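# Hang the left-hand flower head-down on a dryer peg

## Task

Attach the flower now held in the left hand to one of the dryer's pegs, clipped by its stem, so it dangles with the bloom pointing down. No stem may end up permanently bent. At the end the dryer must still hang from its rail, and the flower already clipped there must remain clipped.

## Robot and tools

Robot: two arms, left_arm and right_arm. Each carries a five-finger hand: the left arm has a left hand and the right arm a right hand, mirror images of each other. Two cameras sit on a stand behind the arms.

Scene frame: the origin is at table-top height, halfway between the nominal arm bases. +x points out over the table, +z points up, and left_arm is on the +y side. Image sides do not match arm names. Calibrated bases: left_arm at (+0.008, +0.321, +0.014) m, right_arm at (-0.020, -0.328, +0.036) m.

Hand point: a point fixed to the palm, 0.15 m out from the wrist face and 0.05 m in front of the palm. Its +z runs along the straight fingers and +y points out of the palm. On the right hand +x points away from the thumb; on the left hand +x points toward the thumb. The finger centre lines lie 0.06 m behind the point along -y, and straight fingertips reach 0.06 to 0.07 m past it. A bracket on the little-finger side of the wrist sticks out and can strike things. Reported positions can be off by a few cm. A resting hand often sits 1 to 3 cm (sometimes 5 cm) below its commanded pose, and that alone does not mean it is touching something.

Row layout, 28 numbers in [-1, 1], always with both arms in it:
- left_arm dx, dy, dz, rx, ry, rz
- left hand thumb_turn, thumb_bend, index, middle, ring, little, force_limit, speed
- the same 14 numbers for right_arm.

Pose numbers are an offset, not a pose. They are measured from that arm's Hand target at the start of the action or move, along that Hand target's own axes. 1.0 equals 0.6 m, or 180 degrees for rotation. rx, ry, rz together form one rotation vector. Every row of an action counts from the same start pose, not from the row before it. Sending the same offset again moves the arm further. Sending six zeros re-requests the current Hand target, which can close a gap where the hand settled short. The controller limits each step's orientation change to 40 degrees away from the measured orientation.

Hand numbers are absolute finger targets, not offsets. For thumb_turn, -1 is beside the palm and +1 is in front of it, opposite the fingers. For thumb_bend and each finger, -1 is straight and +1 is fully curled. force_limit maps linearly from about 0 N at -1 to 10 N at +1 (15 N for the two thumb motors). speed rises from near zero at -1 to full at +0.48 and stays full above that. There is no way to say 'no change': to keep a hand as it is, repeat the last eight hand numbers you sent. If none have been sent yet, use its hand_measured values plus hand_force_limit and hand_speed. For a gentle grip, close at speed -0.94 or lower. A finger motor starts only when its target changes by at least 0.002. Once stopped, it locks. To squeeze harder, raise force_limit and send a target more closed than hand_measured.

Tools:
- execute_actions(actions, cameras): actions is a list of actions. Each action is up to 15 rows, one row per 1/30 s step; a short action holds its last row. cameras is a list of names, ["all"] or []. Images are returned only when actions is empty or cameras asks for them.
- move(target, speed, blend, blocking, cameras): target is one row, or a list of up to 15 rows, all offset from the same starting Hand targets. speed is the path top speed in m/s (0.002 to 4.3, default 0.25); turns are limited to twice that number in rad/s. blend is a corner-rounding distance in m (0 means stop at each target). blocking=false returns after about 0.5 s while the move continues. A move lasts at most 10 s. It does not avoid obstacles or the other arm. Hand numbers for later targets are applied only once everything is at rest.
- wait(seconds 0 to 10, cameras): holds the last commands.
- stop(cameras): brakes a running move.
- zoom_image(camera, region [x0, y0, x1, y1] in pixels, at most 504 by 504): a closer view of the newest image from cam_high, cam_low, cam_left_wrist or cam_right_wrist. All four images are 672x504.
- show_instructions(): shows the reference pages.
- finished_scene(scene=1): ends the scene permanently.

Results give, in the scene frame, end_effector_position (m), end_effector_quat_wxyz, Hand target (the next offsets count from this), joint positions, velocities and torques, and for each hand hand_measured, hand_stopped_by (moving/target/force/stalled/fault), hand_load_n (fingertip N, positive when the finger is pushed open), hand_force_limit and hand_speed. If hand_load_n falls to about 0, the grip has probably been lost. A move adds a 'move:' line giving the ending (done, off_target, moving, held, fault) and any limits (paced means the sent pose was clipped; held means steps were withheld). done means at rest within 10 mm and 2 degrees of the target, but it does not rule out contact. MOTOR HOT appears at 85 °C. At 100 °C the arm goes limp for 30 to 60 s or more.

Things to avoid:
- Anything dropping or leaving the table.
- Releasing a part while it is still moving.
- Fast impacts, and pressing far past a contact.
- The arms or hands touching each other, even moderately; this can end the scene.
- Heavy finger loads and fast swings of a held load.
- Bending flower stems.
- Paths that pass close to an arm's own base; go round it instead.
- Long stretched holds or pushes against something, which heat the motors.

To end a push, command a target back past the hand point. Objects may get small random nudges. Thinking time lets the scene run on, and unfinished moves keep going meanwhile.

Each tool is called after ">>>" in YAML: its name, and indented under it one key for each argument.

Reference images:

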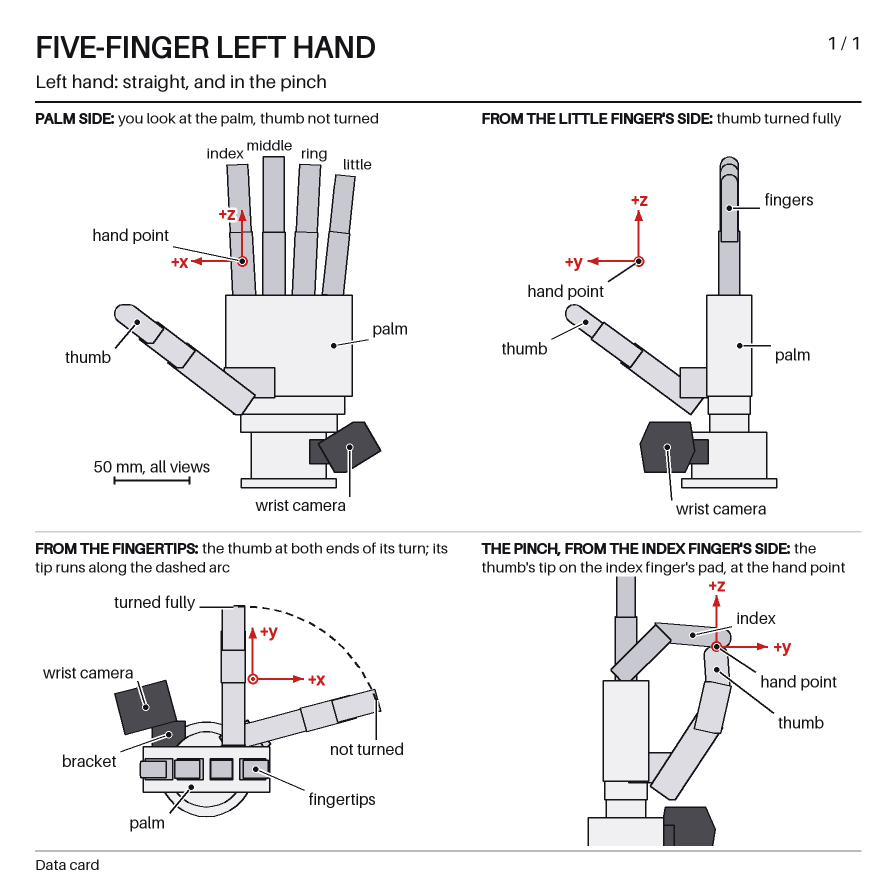

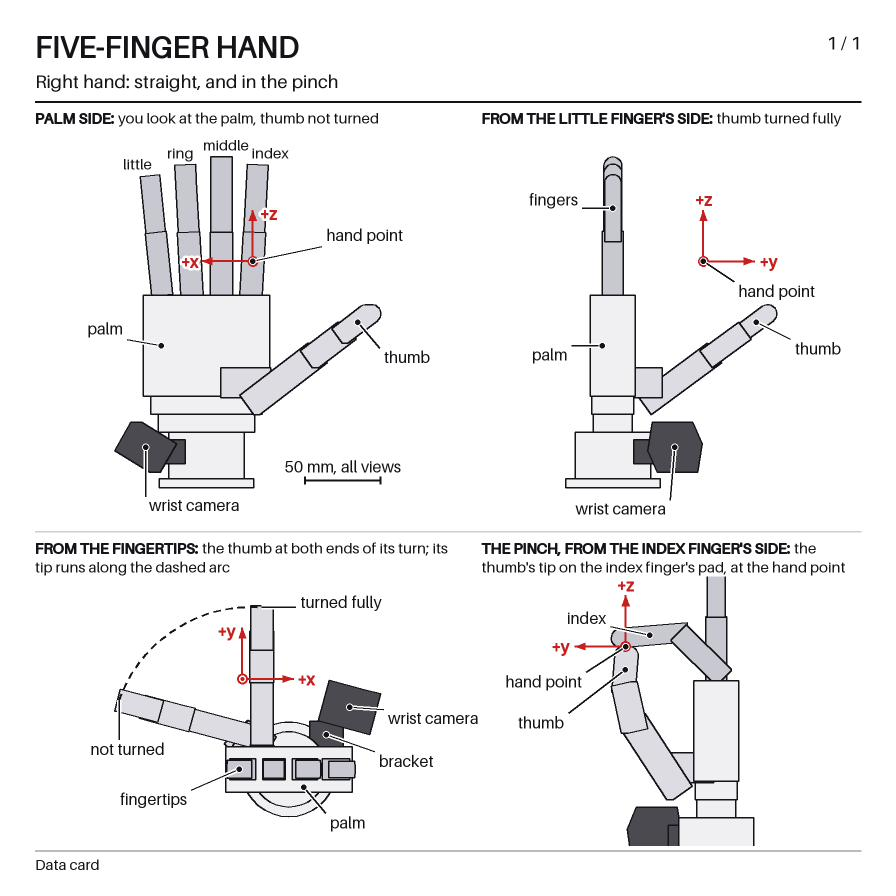

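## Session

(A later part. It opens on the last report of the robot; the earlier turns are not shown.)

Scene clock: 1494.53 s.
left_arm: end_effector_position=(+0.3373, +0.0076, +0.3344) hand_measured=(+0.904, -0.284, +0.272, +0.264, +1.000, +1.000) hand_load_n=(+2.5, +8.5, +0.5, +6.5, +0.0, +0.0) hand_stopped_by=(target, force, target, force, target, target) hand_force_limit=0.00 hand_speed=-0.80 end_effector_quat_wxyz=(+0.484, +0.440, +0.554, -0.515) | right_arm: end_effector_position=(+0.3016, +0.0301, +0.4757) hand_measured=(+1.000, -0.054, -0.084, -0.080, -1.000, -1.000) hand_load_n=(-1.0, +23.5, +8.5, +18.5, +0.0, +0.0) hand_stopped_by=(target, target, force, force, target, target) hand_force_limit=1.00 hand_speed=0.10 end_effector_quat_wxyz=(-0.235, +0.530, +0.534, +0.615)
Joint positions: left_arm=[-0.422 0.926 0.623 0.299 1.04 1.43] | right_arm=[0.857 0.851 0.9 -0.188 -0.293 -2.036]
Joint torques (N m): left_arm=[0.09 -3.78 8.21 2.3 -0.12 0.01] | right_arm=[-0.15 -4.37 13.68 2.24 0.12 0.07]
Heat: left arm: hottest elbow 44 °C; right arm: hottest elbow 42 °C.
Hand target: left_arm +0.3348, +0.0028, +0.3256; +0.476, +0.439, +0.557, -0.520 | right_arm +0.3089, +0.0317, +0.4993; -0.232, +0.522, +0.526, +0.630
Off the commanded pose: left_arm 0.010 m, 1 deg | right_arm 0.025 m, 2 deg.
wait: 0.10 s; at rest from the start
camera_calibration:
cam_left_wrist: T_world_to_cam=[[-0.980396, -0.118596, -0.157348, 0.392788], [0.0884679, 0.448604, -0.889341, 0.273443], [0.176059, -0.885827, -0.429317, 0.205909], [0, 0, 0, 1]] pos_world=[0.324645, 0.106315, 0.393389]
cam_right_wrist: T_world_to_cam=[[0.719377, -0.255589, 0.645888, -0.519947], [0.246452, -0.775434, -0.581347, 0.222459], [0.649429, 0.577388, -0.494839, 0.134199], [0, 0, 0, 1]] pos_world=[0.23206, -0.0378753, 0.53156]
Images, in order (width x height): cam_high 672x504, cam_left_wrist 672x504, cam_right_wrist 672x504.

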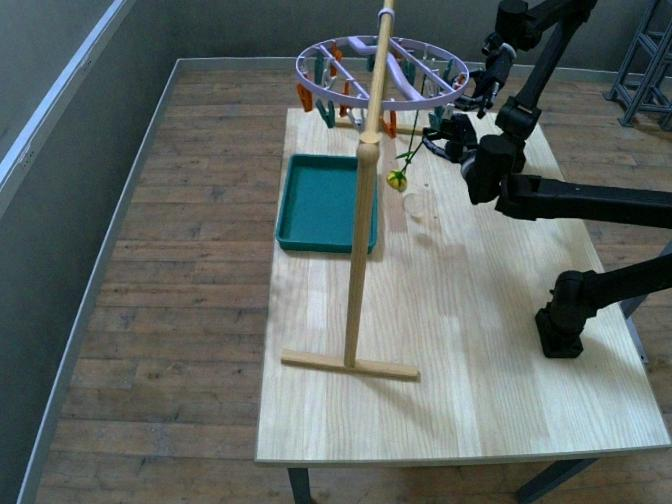

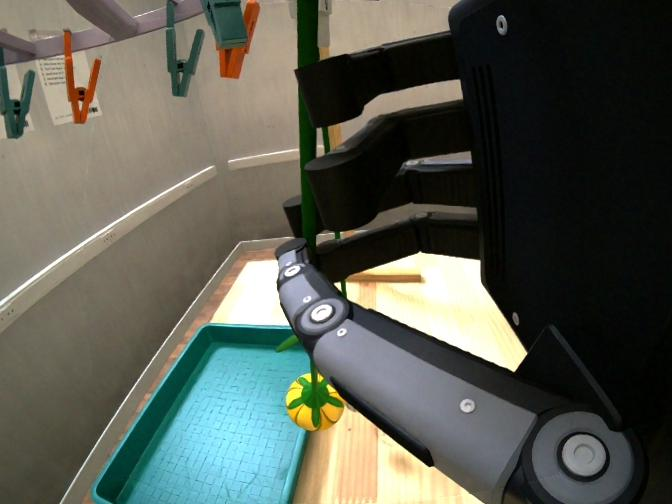

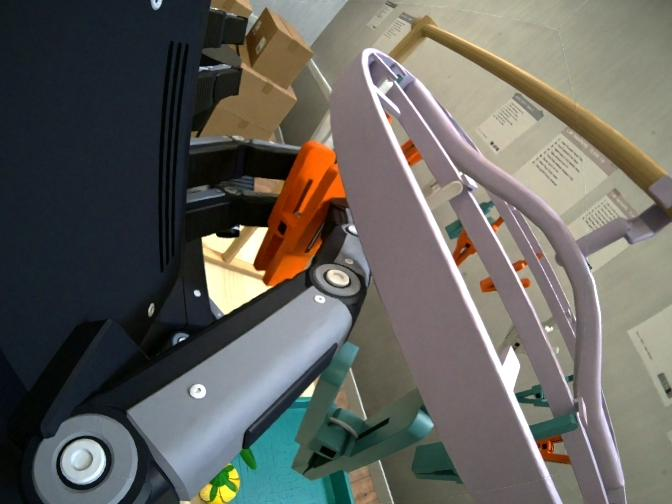

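>>> move:
  target:
    - [0.0395,0.0157,0.0127,0,0,0,0.904,-0.284,0.272,0.264,1,1,0,-0.8,0,0,0,0,0,0,1,-0.05,0.2,0.3,-1,-1,1,0.1]
    - [0.0618,-0.0075,0.0090,0,0,0,0.904,-0.284,0.272,0.264,1,1,0,-0.8,0,0,0,0,0,0,1,-0.05,0.2,0.3,-1,-1,1,0.1]
  speed: 0.06
  cameras: ["cam_high","cam_left_wrist","cam_right_wrist"]

>>> zoom_image:
  camera: "cam_right_wrist"
  region: [210, 230, 300, 320]

>>> zoom_image:
  camera: "cam_high"
  region: [430, 85, 480, 135]

>>> zoom_image:
  camera: "cam_left_wrist"
  region: [180, 0, 380, 200]

Scene clock: 1498.83 s.
left_arm: end_effector_position=(+0.3326, +0.0009, +0.2893) hand_measured=(+0.904, -0.284, +0.272, +0.264, +1.000, +1.000) hand_load_n=(+2.5, +8.5, +0.0, +6.5, +0.0, +0.0) hand_stopped_by=(target, force, target, force, target, target) hand_force_limit=0.00 hand_speed=-0.80 end_effector_quat_wxyz=(+0.478, +0.437, +0.562, -0.515) | right_arm: end_effector_position=(+0.3016, +0.0301, +0.4757) hand_measured=(+1.000, -0.054, -0.084, -0.080, -1.000, -1.000) hand_load_n=(-1.0, +23.5, +9.0, +18.5, +0.0, -0.5) hand_stopped_by=(target, target, force, force, target, target) hand_force_limit=1.00 hand_speed=0.10 end_effector_quat_wxyz=(-0.235, +0.530, +0.534, +0.615)
Joint positions: left_arm=[-0.452 0.978 0.538 0.417 1.006 1.428] | right_arm=[0.857 0.851 0.9 -0.188 -0.293 -2.036]
Joint torques (N m): left_arm=[-0.32 -5.95 7.87 2.33 -0.1 0.01] | right_arm=[-0.44 -4.07 13.74 2.28 0.1 0.1]
Heat: left arm: hottest elbow 44 °C; right arm: hottest elbow 41 °C.
Hand target: left_arm +0.3247, -0.0031, +0.2900; +0.476, +0.439, +0.556, -0.520 | right_arm +0.3089, +0.0317, +0.4993; -0.232, +0.522, +0.526, +0.630
Off the commanded pose: left_arm 0.009 m, 1 deg | right_arm 0.025 m, 2 deg.
move: off_target (right_arm)
camera_calibration:
cam_left_wrist: T_world_to_cam=[[-0.982818, -0.120891, -0.139476, 0.375962], [0.0695634, 0.457331, -0.886571, 0.242196], [0.170965, -0.881041, -0.441064, 0.186518], [0, 0, 0, 1]] pos_world=[0.320766, 0.0990166, 0.349429]
cam_right_wrist: T_world_to_cam=[[0.719377, -0.255589, 0.645888, -0.519947], [0.246452, -0.775434, -0.581347, 0.222459], [0.649429, 0.577388, -0.494839, 0.134199], [0, 0, 0, 1]] pos_world=[0.23206, -0.0378753, 0.53156]
Images, in order (width x height): cam_high 672x504, cam_left_wrist 672x504, cam_right_wrist 672x504.

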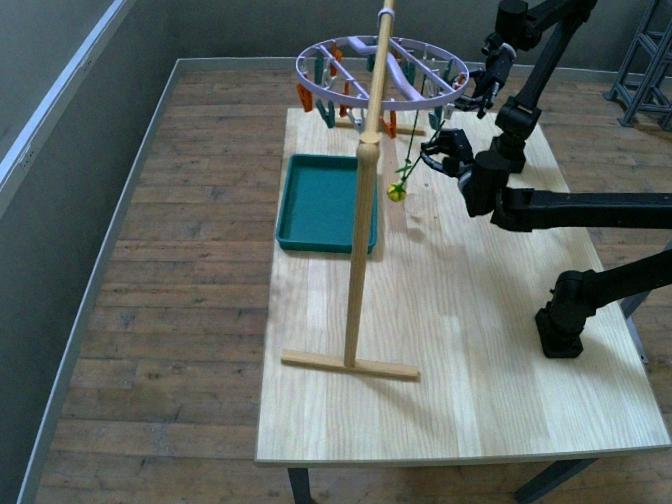

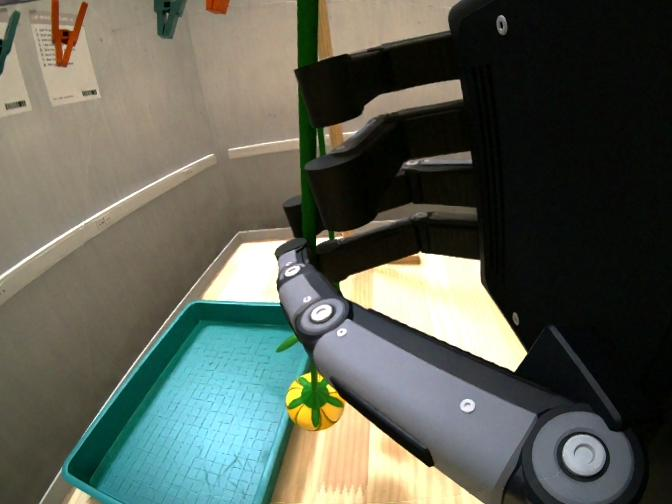

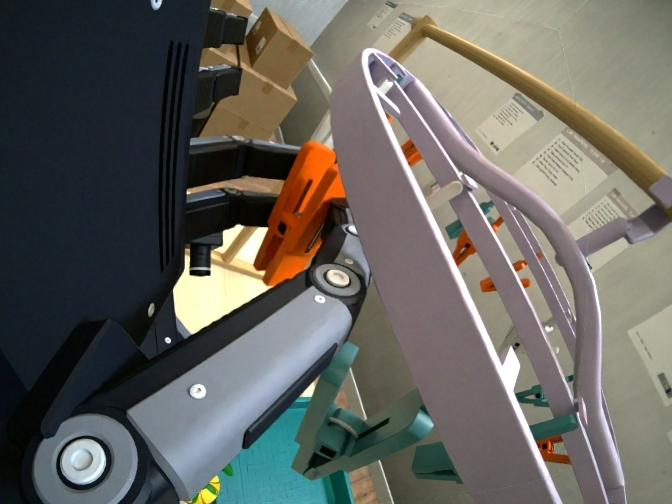

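Scaled by 5.600 from the camera's 672x504 image, which has a finer 960x720 frame.

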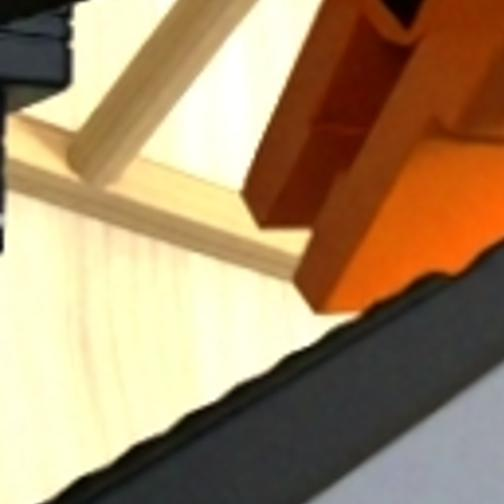

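Scaled by 10.080 from the camera's 672x504 image, which has a finer 960x720 frame.

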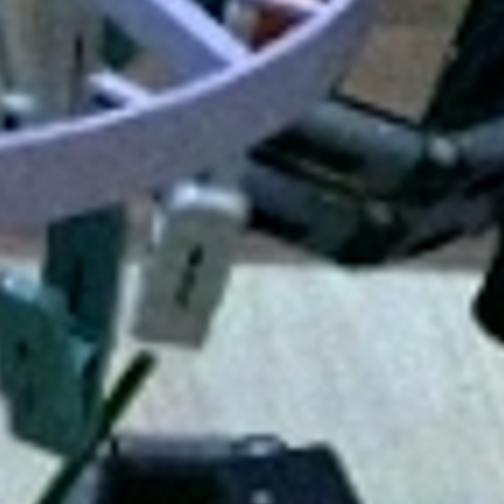

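Scaled by 2.520 from the camera's 672x504 image, which has a finer 960x720 frame.

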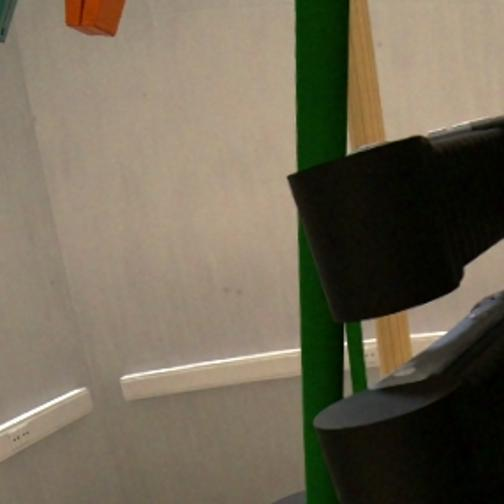

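>>> move:
  target: [-0.0055,-0.0175,-0.0082,-0.0001,0.0012,-0.0159,0.904,-0.284,0.272,0.264,1,1,0,-0.8,0,0,0,0,0,0,1,-0.05,0.2,0.3,-1,-1,1,0.1]
  speed: 0.05
  cameras: ["cam_high","cam_right_wrist"]

>>> zoom_image:
  camera: "cam_high"
  region: [430, 85, 480, 135]

Scene clock: 1510.10 s.
left_arm: end_effector_position=(+0.3236, +0.0046, +0.3001) hand_measured=(+0.904, -0.284, +0.272, +0.264, +1.000, +1.000) hand_load_n=(+2.5, +8.0, +0.5, +6.5, +0.0, +0.0) hand_stopped_by=(target, force, target, force, target, target) hand_force_limit=0.00 hand_speed=-0.80 end_effector_quat_wxyz=(+0.473, +0.427, +0.565, -0.524) | right_arm: end_effector_position=(+0.3016, +0.0301, +0.4757) hand_measured=(+1.000, -0.054, -0.084, -0.080, -1.000, -1.000) hand_load_n=(-1.0, +23.5, +8.5, +18.5, +0.0, +0.0) hand_stopped_by=(target, target, force, force, target, target) hand_force_limit=1.00 hand_speed=0.10 end_effector_quat_wxyz=(-0.235, +0.530, +0.534, +0.615)
Joint positions: left_arm=[-0.452 0.931 0.538 0.389 1.005 1.385] | right_arm=[0.857 0.851 0.9 -0.188 -0.293 -2.036]
Joint torques (N m): left_arm=[-0.32 -5.42 8.05 1.32 -0.12 -0.02] | right_arm=[-0.26 -4.07 13.67 2.29 0.11 0.08]
Heat: left arm: hottest elbow 43 °C; right arm: hottest elbow 40 °C.
Hand target: left_arm +0.3146, +0.0010, +0.2948; +0.462, +0.426, +0.568, -0.531 | right_arm +0.3089, +0.0317, +0.4993; -0.232, +0.522, +0.526, +0.630
Off the commanded pose: left_arm 0.011 m, 2 deg | right_arm 0.025 m, 2 deg.
move: off_target (left_arm, right_arm)
camera_calibration:
cam_right_wrist: T_world_to_cam=[[0.719377, -0.255589, 0.645888, -0.519947], [0.246452, -0.775434, -0.581347, 0.222459], [0.649429, 0.577388, -0.494839, 0.134199], [0, 0, 0, 1]] pos_world=[0.23206, -0.0378753, 0.53156]
Images, in order (width x height): cam_high 672x504, cam_right_wrist 672x504.

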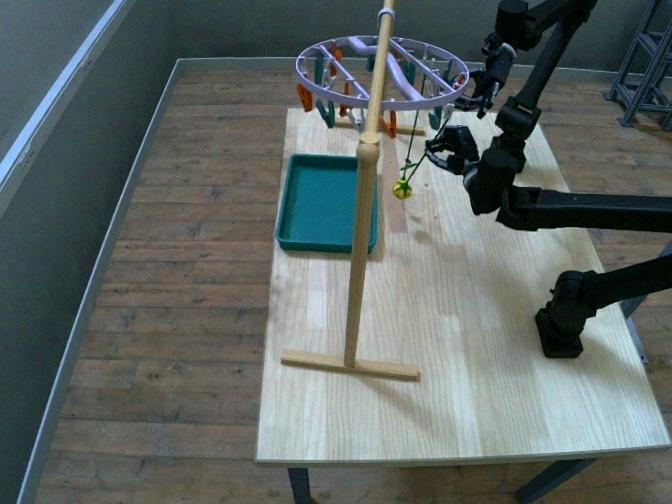

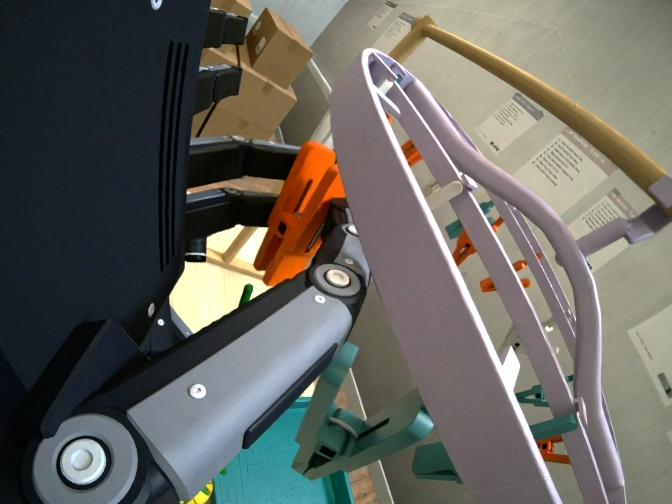

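Scaled by 10.080 from the camera's 672x504 image, which has a finer 960x720 frame.

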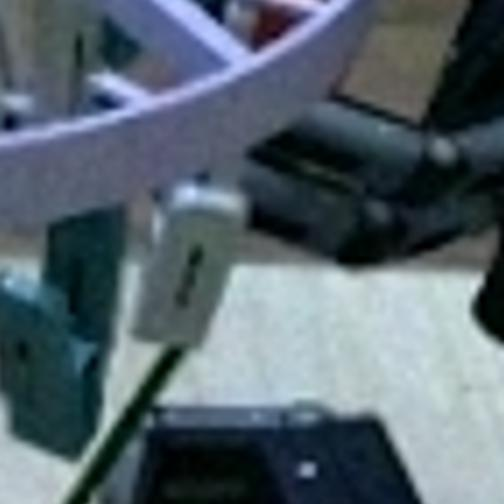

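>>> zoom_image:
  camera: "cam_right_wrist"
  region: [225, 250, 285, 310]

Scaled by 8.400 from the camera's 672x504 image, which has a finer 960x720 frame.

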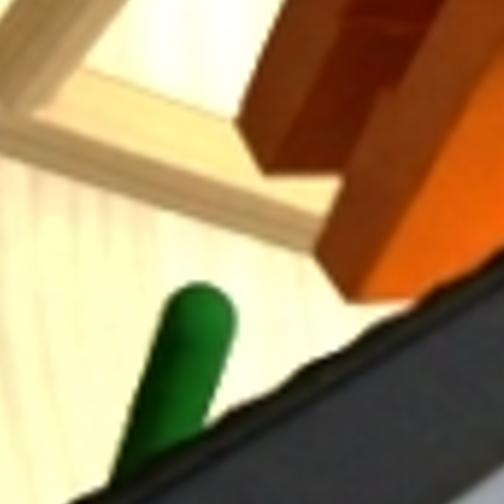

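>>> move:
  target: [0.0029,-0.0135,-0.0010,-0.0002,0.0016,-0.0222,0.904,-0.284,0.272,0.264,1,1,0,-0.8,0,0,0,0,0,0,1,-0.05,0.2,0.3,-1,-1,1,0.1]
  speed: 0.05
  cameras: ["cam_right_wrist"]

>>> zoom_image:
  camera: "cam_right_wrist"
  region: [225, 250, 285, 310]

Scene clock: 1515.70 s.
left_arm: end_effector_position=(+0.3149, +0.0046, +0.2984) hand_measured=(+0.904, -0.284, +0.272, +0.264, +1.000, +1.000) hand_load_n=(+2.5, +8.0, +0.5, +7.0, +0.0, +0.0) hand_stopped_by=(target, force, target, force, target, target) hand_force_limit=0.00 hand_speed=-0.80 end_effector_quat_wxyz=(+0.452, +0.408, +0.582, -0.539) | right_arm: end_effector_position=(+0.3016, +0.0301, +0.4757) hand_measured=(+1.000, -0.054, -0.084, -0.080, -1.000, -1.000) hand_load_n=(-1.0, +23.5, +8.5, +19.0, -0.5, +0.0) hand_stopped_by=(target, target, force, force, target, target) hand_force_limit=1.00 hand_speed=0.10 end_effector_quat_wxyz=(-0.235, +0.530, +0.534, +0.615)
Joint positions: left_arm=[-0.461 0.908 0.538 0.354 0.997 1.323] | right_arm=[0.857 0.851 0.9 -0.188 -0.293 -2.036]
Joint torques (N m): left_arm=[-0.32 -5.19 8.31 1.32 -0.12 0.03] | right_arm=[-0.26 -4.13 13.78 2.32 0.14 0.09]
Heat: left arm: hottest elbow 43 °C; right arm: hottest elbow 40 °C.
Hand target: left_arm +0.3064, +0.0011, +0.2948; +0.442, +0.407, +0.584, -0.546 | right_arm +0.3089, +0.0317, +0.4993; -0.232, +0.522, +0.526, +0.630
Off the commanded pose: left_arm 0.010 m, 1 deg | right_arm 0.025 m, 2 deg.
move: off_target (right_arm)
camera_calibration:
cam_right_wrist: T_world_to_cam=[[0.719377, -0.255589, 0.645888, -0.519947], [0.246452, -0.775434, -0.581347, 0.222459], [0.649429, 0.577388, -0.494839, 0.134199], [0, 0, 0, 1]] pos_world=[0.23206, -0.0378753, 0.53156]
Images, in order (width x height): cam_right_wrist 672x504.

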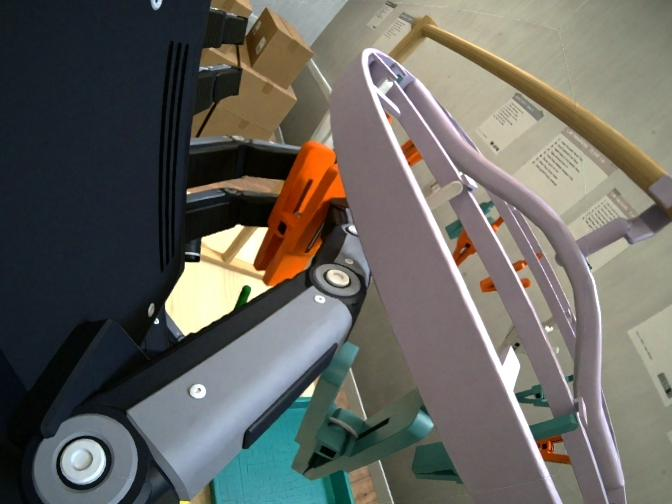

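Scaled by 8.400 from the camera's 672x504 image, which has a finer 960x720 frame.

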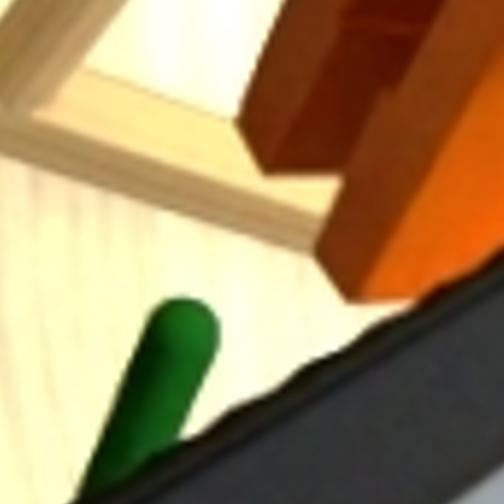

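>>> move:
  target: [-0.0320,-0.0095,0.0029,0,0,0,0.904,-0.284,0.272,0.264,1,1,0,-0.8,0,0,0,0,0,0,1,-0.05,0.2,0.3,-1,-1,1,0.1]
  speed: 0.04
  cameras: ["cam_right_wrist"]

>>> zoom_image:
  camera: "cam_right_wrist"
  region: [225, 250, 285, 310]

Scene clock: 1518.00 s.
left_arm: end_effector_position=(+0.3076, +0.0065, +0.2935) hand_measured=(+0.904, -0.284, +0.272, +0.264, +1.000, +1.000) hand_load_n=(+2.5, +8.5, +0.0, +6.5, +0.0, +0.0) hand_stopped_by=(target, force, target, force, target, target) hand_force_limit=0.00 hand_speed=-0.80 end_effector_quat_wxyz=(+0.437, +0.401, +0.595, -0.542) | right_arm: end_effector_position=(+0.3016, +0.0301, +0.4757) hand_measured=(+1.000, -0.054, -0.084, -0.080, -1.000, -1.000) hand_load_n=(-1.0, +23.5, +9.0, +18.5, +0.0, +0.0) hand_stopped_by=(target, target, force, force, target, target) hand_force_limit=1.00 hand_speed=0.10 end_effector_quat_wxyz=(-0.235, +0.530, +0.534, +0.615)
Joint positions: left_arm=[-0.467 0.883 0.538 0.289 0.992 1.32] | right_arm=[0.857 0.851 0.9 -0.188 -0.293 -2.036]
Joint torques (N m): left_arm=[-0.32 -4.95 11.54 1.26 -0.09 0.02] | right_arm=[-0.03 -4.25 13.75 2.36 0.14 0.08]
Heat: left arm: hottest elbow 43 °C; right arm: hottest elbow 40 °C.
Hand target: left_arm +0.3063, -0.0010, +0.3149; +0.442, +0.407, +0.584, -0.546 | right_arm +0.3089, +0.0317, +0.4993; -0.232, +0.522, +0.526, +0.630
Off the commanded pose: left_arm 0.023 m, 2 deg | right_arm 0.025 m, 2 deg.
move: off_target (left_arm, right_arm)
camera_calibration:
cam_right_wrist: T_world_to_cam=[[0.719377, -0.255589, 0.645888, -0.519947], [0.246452, -0.775434, -0.581347, 0.222459], [0.649429, 0.577388, -0.494839, 0.134199], [0, 0, 0, 1]] pos_world=[0.23206, -0.0378753, 0.53156]
Images, in order (width x height): cam_right_wrist 672x504.

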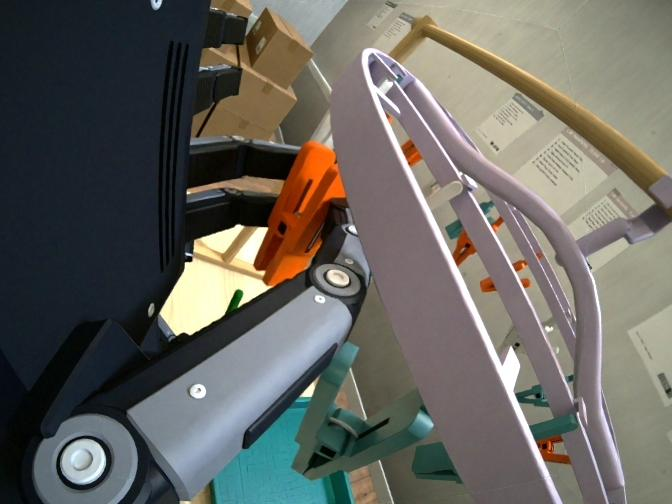

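Scaled by 8.400 from the camera's 672x504 image, which has a finer 960x720 frame.

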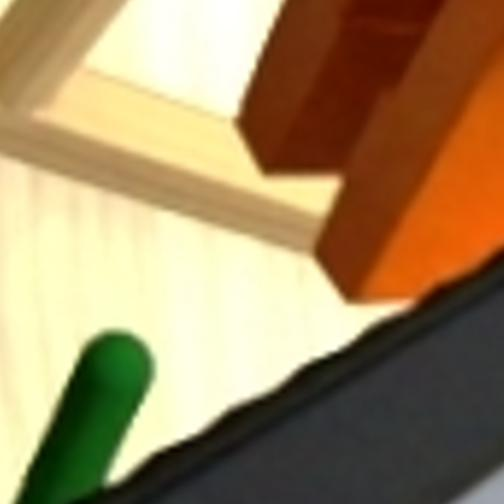

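>>> move:
  target: [-0.0262,0.0062,0.0040,0,0,0,0.904,-0.284,0.272,0.264,1,1,0,-0.8,0,0,0,0,0,0,1,-0.05,0.2,0.3,-1,-1,1,0.1]
  speed: 0.04
  cameras: ["cam_right_wrist"]

>>> zoom_image:
  camera: "cam_right_wrist"
  region: [225, 250, 285, 310]

Scene clock: 1519.93 s.
left_arm: end_effector_position=(+0.3101, +0.0047, +0.3035) hand_measured=(+0.904, -0.284, +0.272, +0.264, +1.000, +1.000) hand_load_n=(+2.5, +8.0, +0.5, +6.5, +0.0, +0.0) hand_stopped_by=(target, force, target, force, target, target) hand_force_limit=0.00 hand_speed=-0.80 end_effector_quat_wxyz=(+0.435, +0.402, +0.596, -0.543) | right_arm: end_effector_position=(+0.3016, +0.0301, +0.4757) hand_measured=(+1.000, -0.054, -0.084, -0.080, -1.000, -1.000) hand_load_n=(-1.0, +23.5, +8.5, +19.0, +0.0, +0.0) hand_stopped_by=(target, target, force, force, target, target) hand_force_limit=1.00 hand_speed=0.10 end_effector_quat_wxyz=(-0.235, +0.530, +0.534, +0.615)
Joint positions: left_arm=[-0.467 0.883 0.567 0.257 0.994 1.319] | right_arm=[0.857 0.851 0.9 -0.188 -0.293 -2.036]
Joint torques (N m): left_arm=[0.44 -4.01 12.7 1.17 0.11 0.02] | right_arm=[-0.32 -4.13 13.67 2.26 0.11 0.07]
Heat: left arm: hottest elbow 43 °C; right arm: hottest elbow 40 °C.
Hand target: left_arm +0.3144, -0.0030, +0.3288; +0.442, +0.407, +0.584, -0.546 | right_arm +0.3089, +0.0317, +0.4993; -0.232, +0.522, +0.526, +0.630
Off the commanded pose: left_arm 0.027 m, 2 deg | right_arm 0.025 m, 2 deg.
move: off_target (left_arm, right_arm)
camera_calibration:
cam_right_wrist: T_world_to_cam=[[0.719377, -0.255589, 0.645888, -0.519947], [0.246452, -0.775434, -0.581347, 0.222459], [0.649429, 0.577388, -0.494839, 0.134199], [0, 0, 0, 1]] pos_world=[0.23206, -0.0378753, 0.53156]
Images, in order (width x height): cam_right_wrist 672x504.

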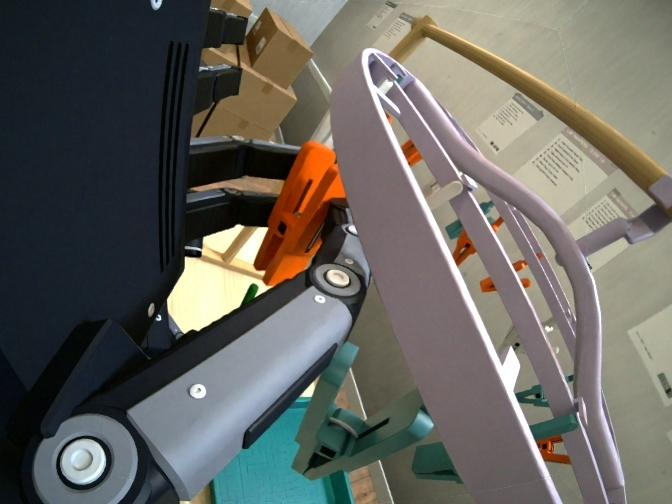

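Scaled by 8.400 from the camera's 672x504 image, which has a finer 960x720 frame.

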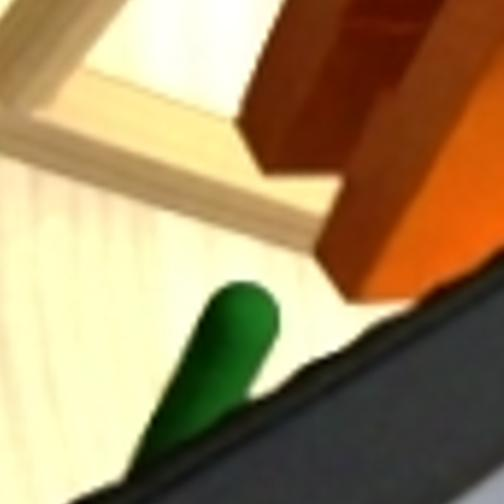

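>>> move:
  target: [-0.0143,-0.0002,-0.0013,0,0,0,0.904,-0.284,0.272,0.264,1,1,0,-0.8,0,0,0,0,0,0,1,-0.05,0.2,0.3,-1,-1,1,0.1]
  speed: 0.04
  cameras: ["cam_right_wrist","cam_high"]

>>> zoom_image:
  camera: "cam_right_wrist"
  region: [225, 250, 285, 310]

>>> zoom_image:
  camera: "cam_high"
  region: [430, 85, 480, 135]

Scene clock: 1523.23 s.
left_arm: end_effector_position=(+0.3108, +0.0033, +0.3101) hand_measured=(+0.904, -0.284, +0.272, +0.264, +1.000, +1.000) hand_load_n=(+2.5, +8.5, +0.5, +6.5, +0.0, +0.0) hand_stopped_by=(target, force, target, force, target, target) hand_force_limit=0.00 hand_speed=-0.80 end_effector_quat_wxyz=(+0.432, +0.403, +0.596, -0.544) | right_arm: end_effector_position=(+0.3016, +0.0301, +0.4757) hand_measured=(+1.000, -0.054, -0.084, -0.080, -1.000, -1.000) hand_load_n=(-1.0, +24.0, +8.5, +18.5, +0.0, +0.0) hand_stopped_by=(target, target, force, force, target, target) hand_force_limit=1.00 hand_speed=0.10 end_effector_quat_wxyz=(-0.235, +0.530, +0.534, +0.615)
Joint positions: left_arm=[-0.467 0.883 0.587 0.233 1.001 1.319] | right_arm=[0.857 0.851 0.9 -0.188 -0.293 -2.036]
Joint torques (N m): left_arm=[0.97 -4.25 12.82 1.51 0.12 0.03] | right_arm=[0.15 -4.13 13.57 2.26 0.1 0.09]
Heat: left arm: hottest elbow 44 °C; right arm: hottest elbow 40 °C.
Hand target: left_arm +0.3165, -0.0021, +0.3370; +0.442, +0.407, +0.584, -0.546 | right_arm +0.3089, +0.0317, +0.4993; -0.232, +0.522, +0.526, +0.630
Off the commanded pose: left_arm 0.028 m, 2 deg | right_arm 0.025 m, 2 deg.
move: off_target (left_arm, right_arm)
camera_calibration:
cam_right_wrist: T_world_to_cam=[[0.719377, -0.255589, 0.645888, -0.519947], [0.246452, -0.775434, -0.581347, 0.222459], [0.649429, 0.577388, -0.494839, 0.134199], [0, 0, 0, 1]] pos_world=[0.23206, -0.0378753, 0.53156]
Images, in order (width x height): cam_high 672x504, cam_right_wrist 672x504.

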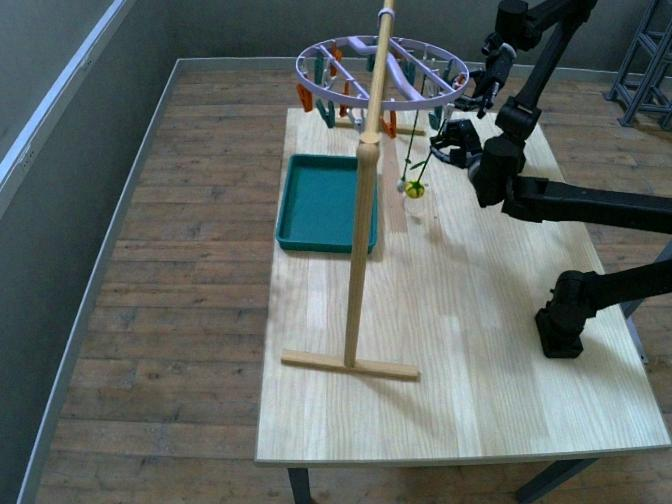

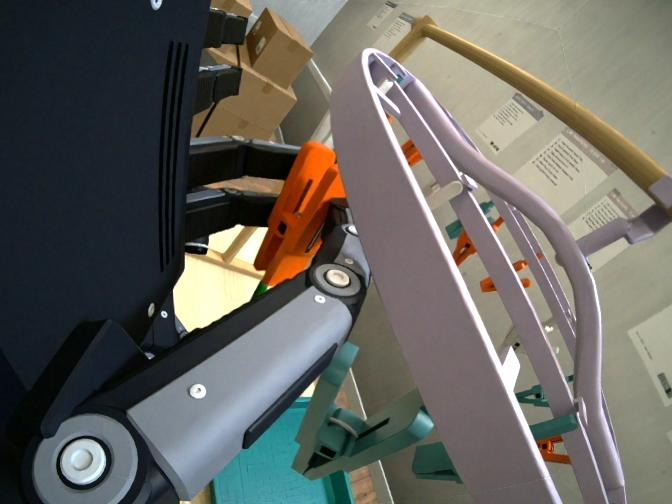

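Scaled by 8.400 from the camera's 672x504 image, which has a finer 960x720 frame.

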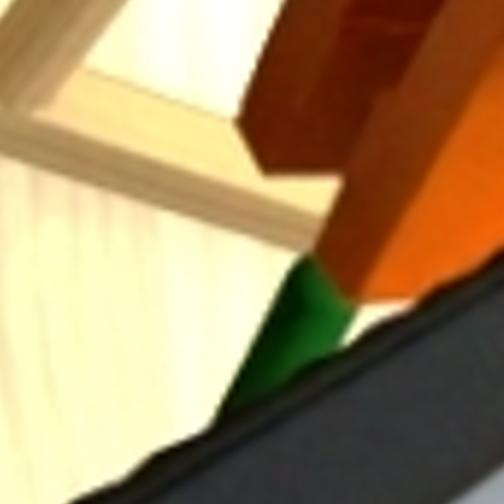

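Scaled by 10.080 from the camera's 672x504 image, which has a finer 960x720 frame.

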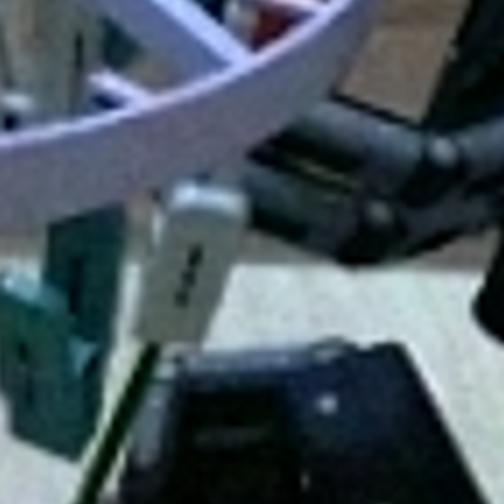

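>>> move:
  target: [-0.0064,-0.0017,-0.0026,0,0,0,0.904,-0.284,0.272,0.264,1,1,0,-0.8,0,0,0,0,0,0,1,-0.05,0.2,0.3,-1,-1,1,0.1]
  speed: 0.04
  cameras: ["cam_right_wrist"]

>>> zoom_image:
  camera: "cam_right_wrist"
  region: [225, 250, 285, 310]

Scene clock: 1526.20 s.
left_arm: end_effector_position=(+0.3104, +0.0028, +0.3118) hand_measured=(+0.904, -0.284, +0.272, +0.264, +1.000, +1.000) hand_load_n=(+2.5, +8.0, +0.5, +6.5, +0.0, -0.5) hand_stopped_by=(target, force, target, force, target, target) hand_force_limit=0.00 hand_speed=-0.80 end_effector_quat_wxyz=(+0.429, +0.403, +0.597, -0.545) | right_arm: end_effector_position=(+0.3016, +0.0301, +0.4757) hand_measured=(+1.000, -0.054, -0.084, -0.080, -1.000, -1.000) hand_load_n=(-1.0, +23.5, +9.0, +18.5, +0.0, +0.0) hand_stopped_by=(target, target, force, force, target, target) hand_force_limit=1.00 hand_speed=0.10 end_effector_quat_wxyz=(-0.235, +0.530, +0.534, +0.615)
Joint positions: left_arm=[-0.467 0.883 0.595 0.219 1.005 1.319] | right_arm=[0.857 0.851 0.9 -0.188 -0.293 -2.036]
Joint torques (N m): left_arm=[1.32 -4.84 12.82 1.32 0.12 0.03] | right_arm=[-0.15 -4.13 13.7 2.21 0.12 0.08]
Heat: left arm: hottest elbow 44 °C; right arm: hottest elbow 40 °C.
Hand target: left_arm +0.3166, -0.0006, +0.3411; +0.442, +0.407, +0.584, -0.546 | right_arm +0.3089, +0.0317, +0.4993; -0.232, +0.522, +0.526, +0.630
Off the commanded pose: left_arm 0.030 m, 2 deg | right_arm 0.025 m, 2 deg.
move: off_target (left_arm, right_arm)
camera_calibration:
cam_right_wrist: T_world_to_cam=[[0.719377, -0.255589, 0.645888, -0.519947], [0.246452, -0.775434, -0.581347, 0.222459], [0.649429, 0.577388, -0.494839, 0.134199], [0, 0, 0, 1]] pos_world=[0.23206, -0.0378753, 0.53156]
Images, in order (width x height): cam_right_wrist 672x504.

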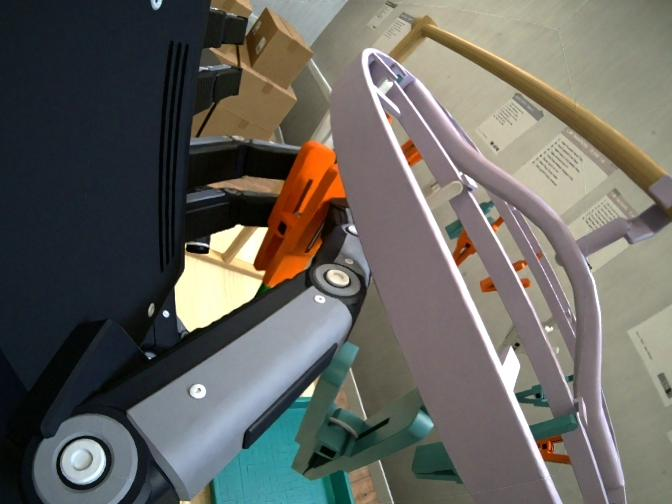

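Scaled by 8.400 from the camera's 672x504 image, which has a finer 960x720 frame.

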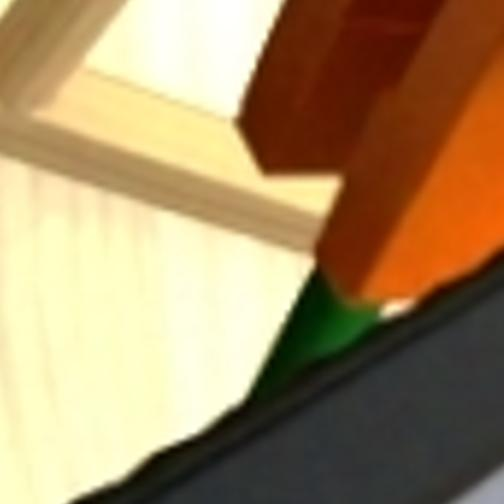

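>>> move:
  target: [0,0.0005,-0.0067,0,0,0,0.904,-0.284,0.272,0.264,1,1,0,-0.8,0,0,0,0,0,0,1,-0.05,0.2,0.3,-1,-1,1,0.1]
  speed: 0.04
  cameras: ["cam_right_wrist"]

>>> zoom_image:
  camera: "cam_right_wrist"
  region: [225, 250, 285, 310]

Scene clock: 1530.40 s.
left_arm: end_effector_position=(+0.3077, +0.0023, +0.3117) hand_measured=(+0.904, -0.284, +0.272, +0.264, +1.000, +1.000) hand_load_n=(+2.5, +8.5, +0.5, +6.5, +0.0, +0.0) hand_stopped_by=(target, force, target, force, target, target) hand_force_limit=0.00 hand_speed=-0.80 end_effector_quat_wxyz=(+0.425, +0.406, +0.595, -0.548) | right_arm: end_effector_position=(+0.3016, +0.0301, +0.4757) hand_measured=(+1.000, -0.054, -0.084, -0.080, -1.000, -1.000) hand_load_n=(-1.0, +23.5, +8.5, +18.5, +0.0, +0.0) hand_stopped_by=(target, target, force, force, target, target) hand_force_limit=1.00 hand_speed=0.10 end_effector_quat_wxyz=(-0.235, +0.530, +0.534, +0.615)
Joint positions: left_arm=[-0.467 0.881 0.595 0.214 1.017 1.319] | right_arm=[0.857 0.851 0.9 -0.188 -0.293 -2.036]
Joint torques (N m): left_arm=[2.43 -5.42 12.62 1.2 0.17 0.04] | right_arm=[-0.26 -4.19 13.71 2.41 0.13 0.09]
Heat: left arm: hottest elbow 45 °C; right arm: hottest elbow 40 °C.
Hand target: left_arm +0.3165, +0.0034, +0.3411; +0.442, +0.407, +0.584, -0.546 | right_arm +0.3089, +0.0317, +0.4993; -0.232, +0.522, +0.526, +0.630
Off the commanded pose: left_arm 0.031 m, 2 deg | right_arm 0.025 m, 2 deg.
move: off_target (left_arm, right_arm)
camera_calibration:
cam_right_wrist: T_world_to_cam=[[0.719377, -0.255589, 0.645888, -0.519947], [0.246452, -0.775434, -0.581347, 0.222459], [0.649429, 0.577388, -0.494839, 0.134199], [0, 0, 0, 1]] pos_world=[0.23206, -0.0378753, 0.53156]
Images, in order (width x height): cam_right_wrist 672x504.

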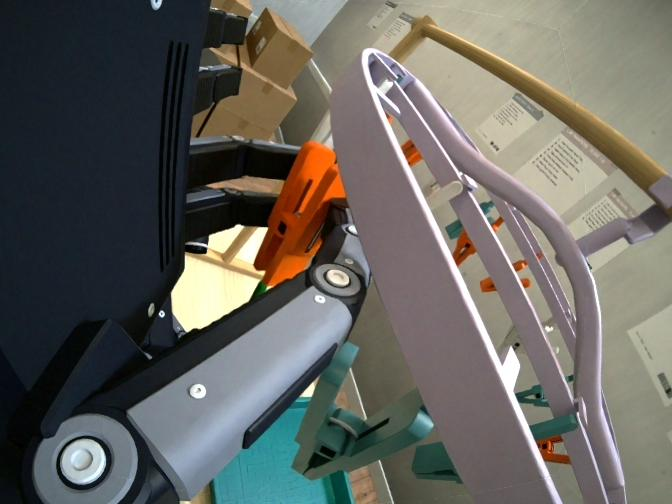

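Scaled by 8.400 from the camera's 672x504 image, which has a finer 960x720 frame.

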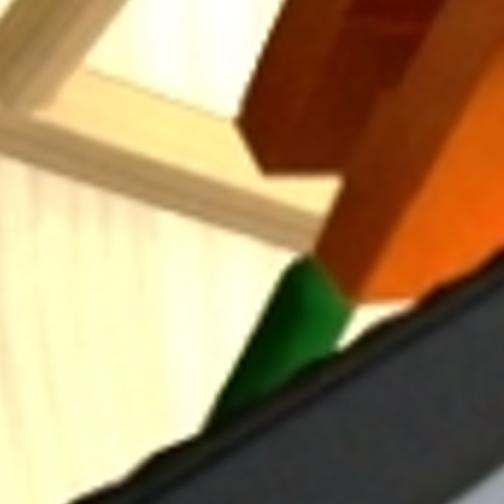

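>>> move:
  target: [-0.0038,0.0133,0.0010,0.0002,-0.0016,0.0222,0.904,-0.284,0.272,0.264,1,1,0,-0.8,0,0,0,0,0,0,1,-0.05,0.2,0.3,-1,-1,1,0.1]
  speed: 0.04
  cameras: ["cam_right_wrist"]

>>> zoom_image:
  camera: "cam_right_wrist"
  region: [225, 250, 285, 310]

Scene clock: 1534.40 s.
left_arm: end_effector_position=(+0.3103, +0.0040, +0.3146) hand_measured=(+0.904, -0.284, +0.272, +0.264, +1.000, +1.000) hand_load_n=(+2.5, +8.5, +0.5, +6.5, +0.0, +0.0) hand_stopped_by=(target, force, target, force, target, target) hand_force_limit=0.00 hand_speed=-0.80 end_effector_quat_wxyz=(+0.437, +0.419, +0.585, -0.540) | right_arm: end_effector_position=(+0.3016, +0.0301, +0.4757) hand_measured=(+1.000, -0.054, -0.084, -0.080, -1.000, -1.000) hand_load_n=(-1.0, +23.5, +9.0, +18.5, +0.0, +0.0) hand_stopped_by=(target, target, force, force, target, target) hand_force_limit=1.00 hand_speed=0.10 end_effector_quat_wxyz=(-0.235, +0.530, +0.534, +0.615)
Joint positions: left_arm=[-0.46 0.88 0.595 0.217 1.025 1.36] | right_arm=[0.857 0.851 0.9 -0.188 -0.293 -2.036]
Joint torques (N m): left_arm=[2.55 -3.43 12.31 2.32 0.12 0.22] | right_arm=[-0.09 -4.07 13.7 2.29 0.13 0.05]
Heat: left arm: hottest elbow 46 °C; right arm: hottest elbow 40 °C.
Hand target: left_arm +0.3249, +0.0034, +0.3410; +0.462, +0.426, +0.568, -0.531 | right_arm +0.3089, +0.0317, +0.4993; -0.232, +0.522, +0.526, +0.630
Off the commanded pose: left_arm 0.030 m, 4 deg | right_arm 0.025 m, 2 deg.
move: off_target (left_arm, right_arm)
camera_calibration:
cam_right_wrist: T_world_to_cam=[[0.719377, -0.255589, 0.645888, -0.519947], [0.246452, -0.775434, -0.581347, 0.222459], [0.649429, 0.577388, -0.494839, 0.134199], [0, 0, 0, 1]] pos_world=[0.23206, -0.0378753, 0.53156]
Images, in order (width x height): cam_right_wrist 672x504.

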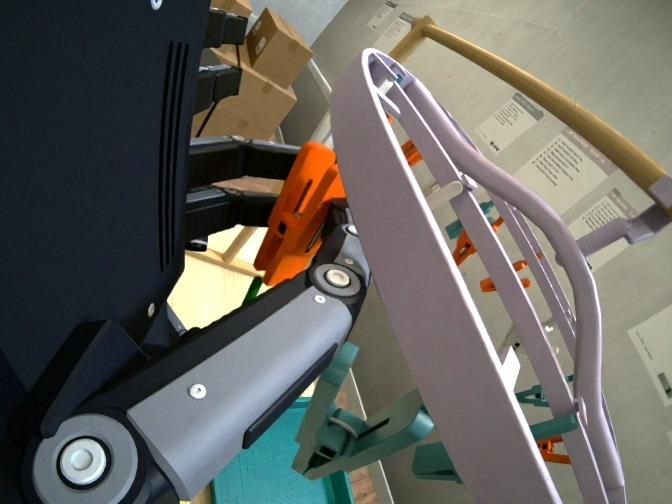

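Scaled by 8.400 from the camera's 672x504 image, which has a finer 960x720 frame.

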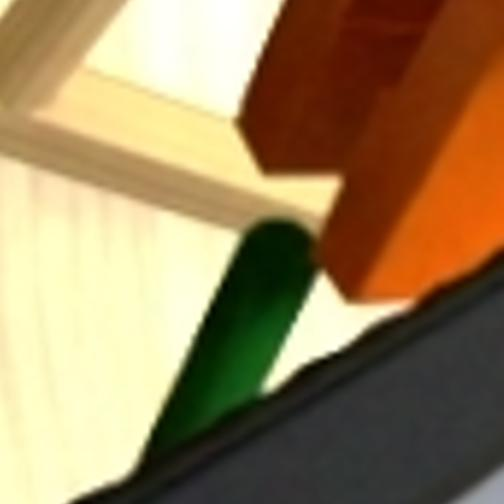

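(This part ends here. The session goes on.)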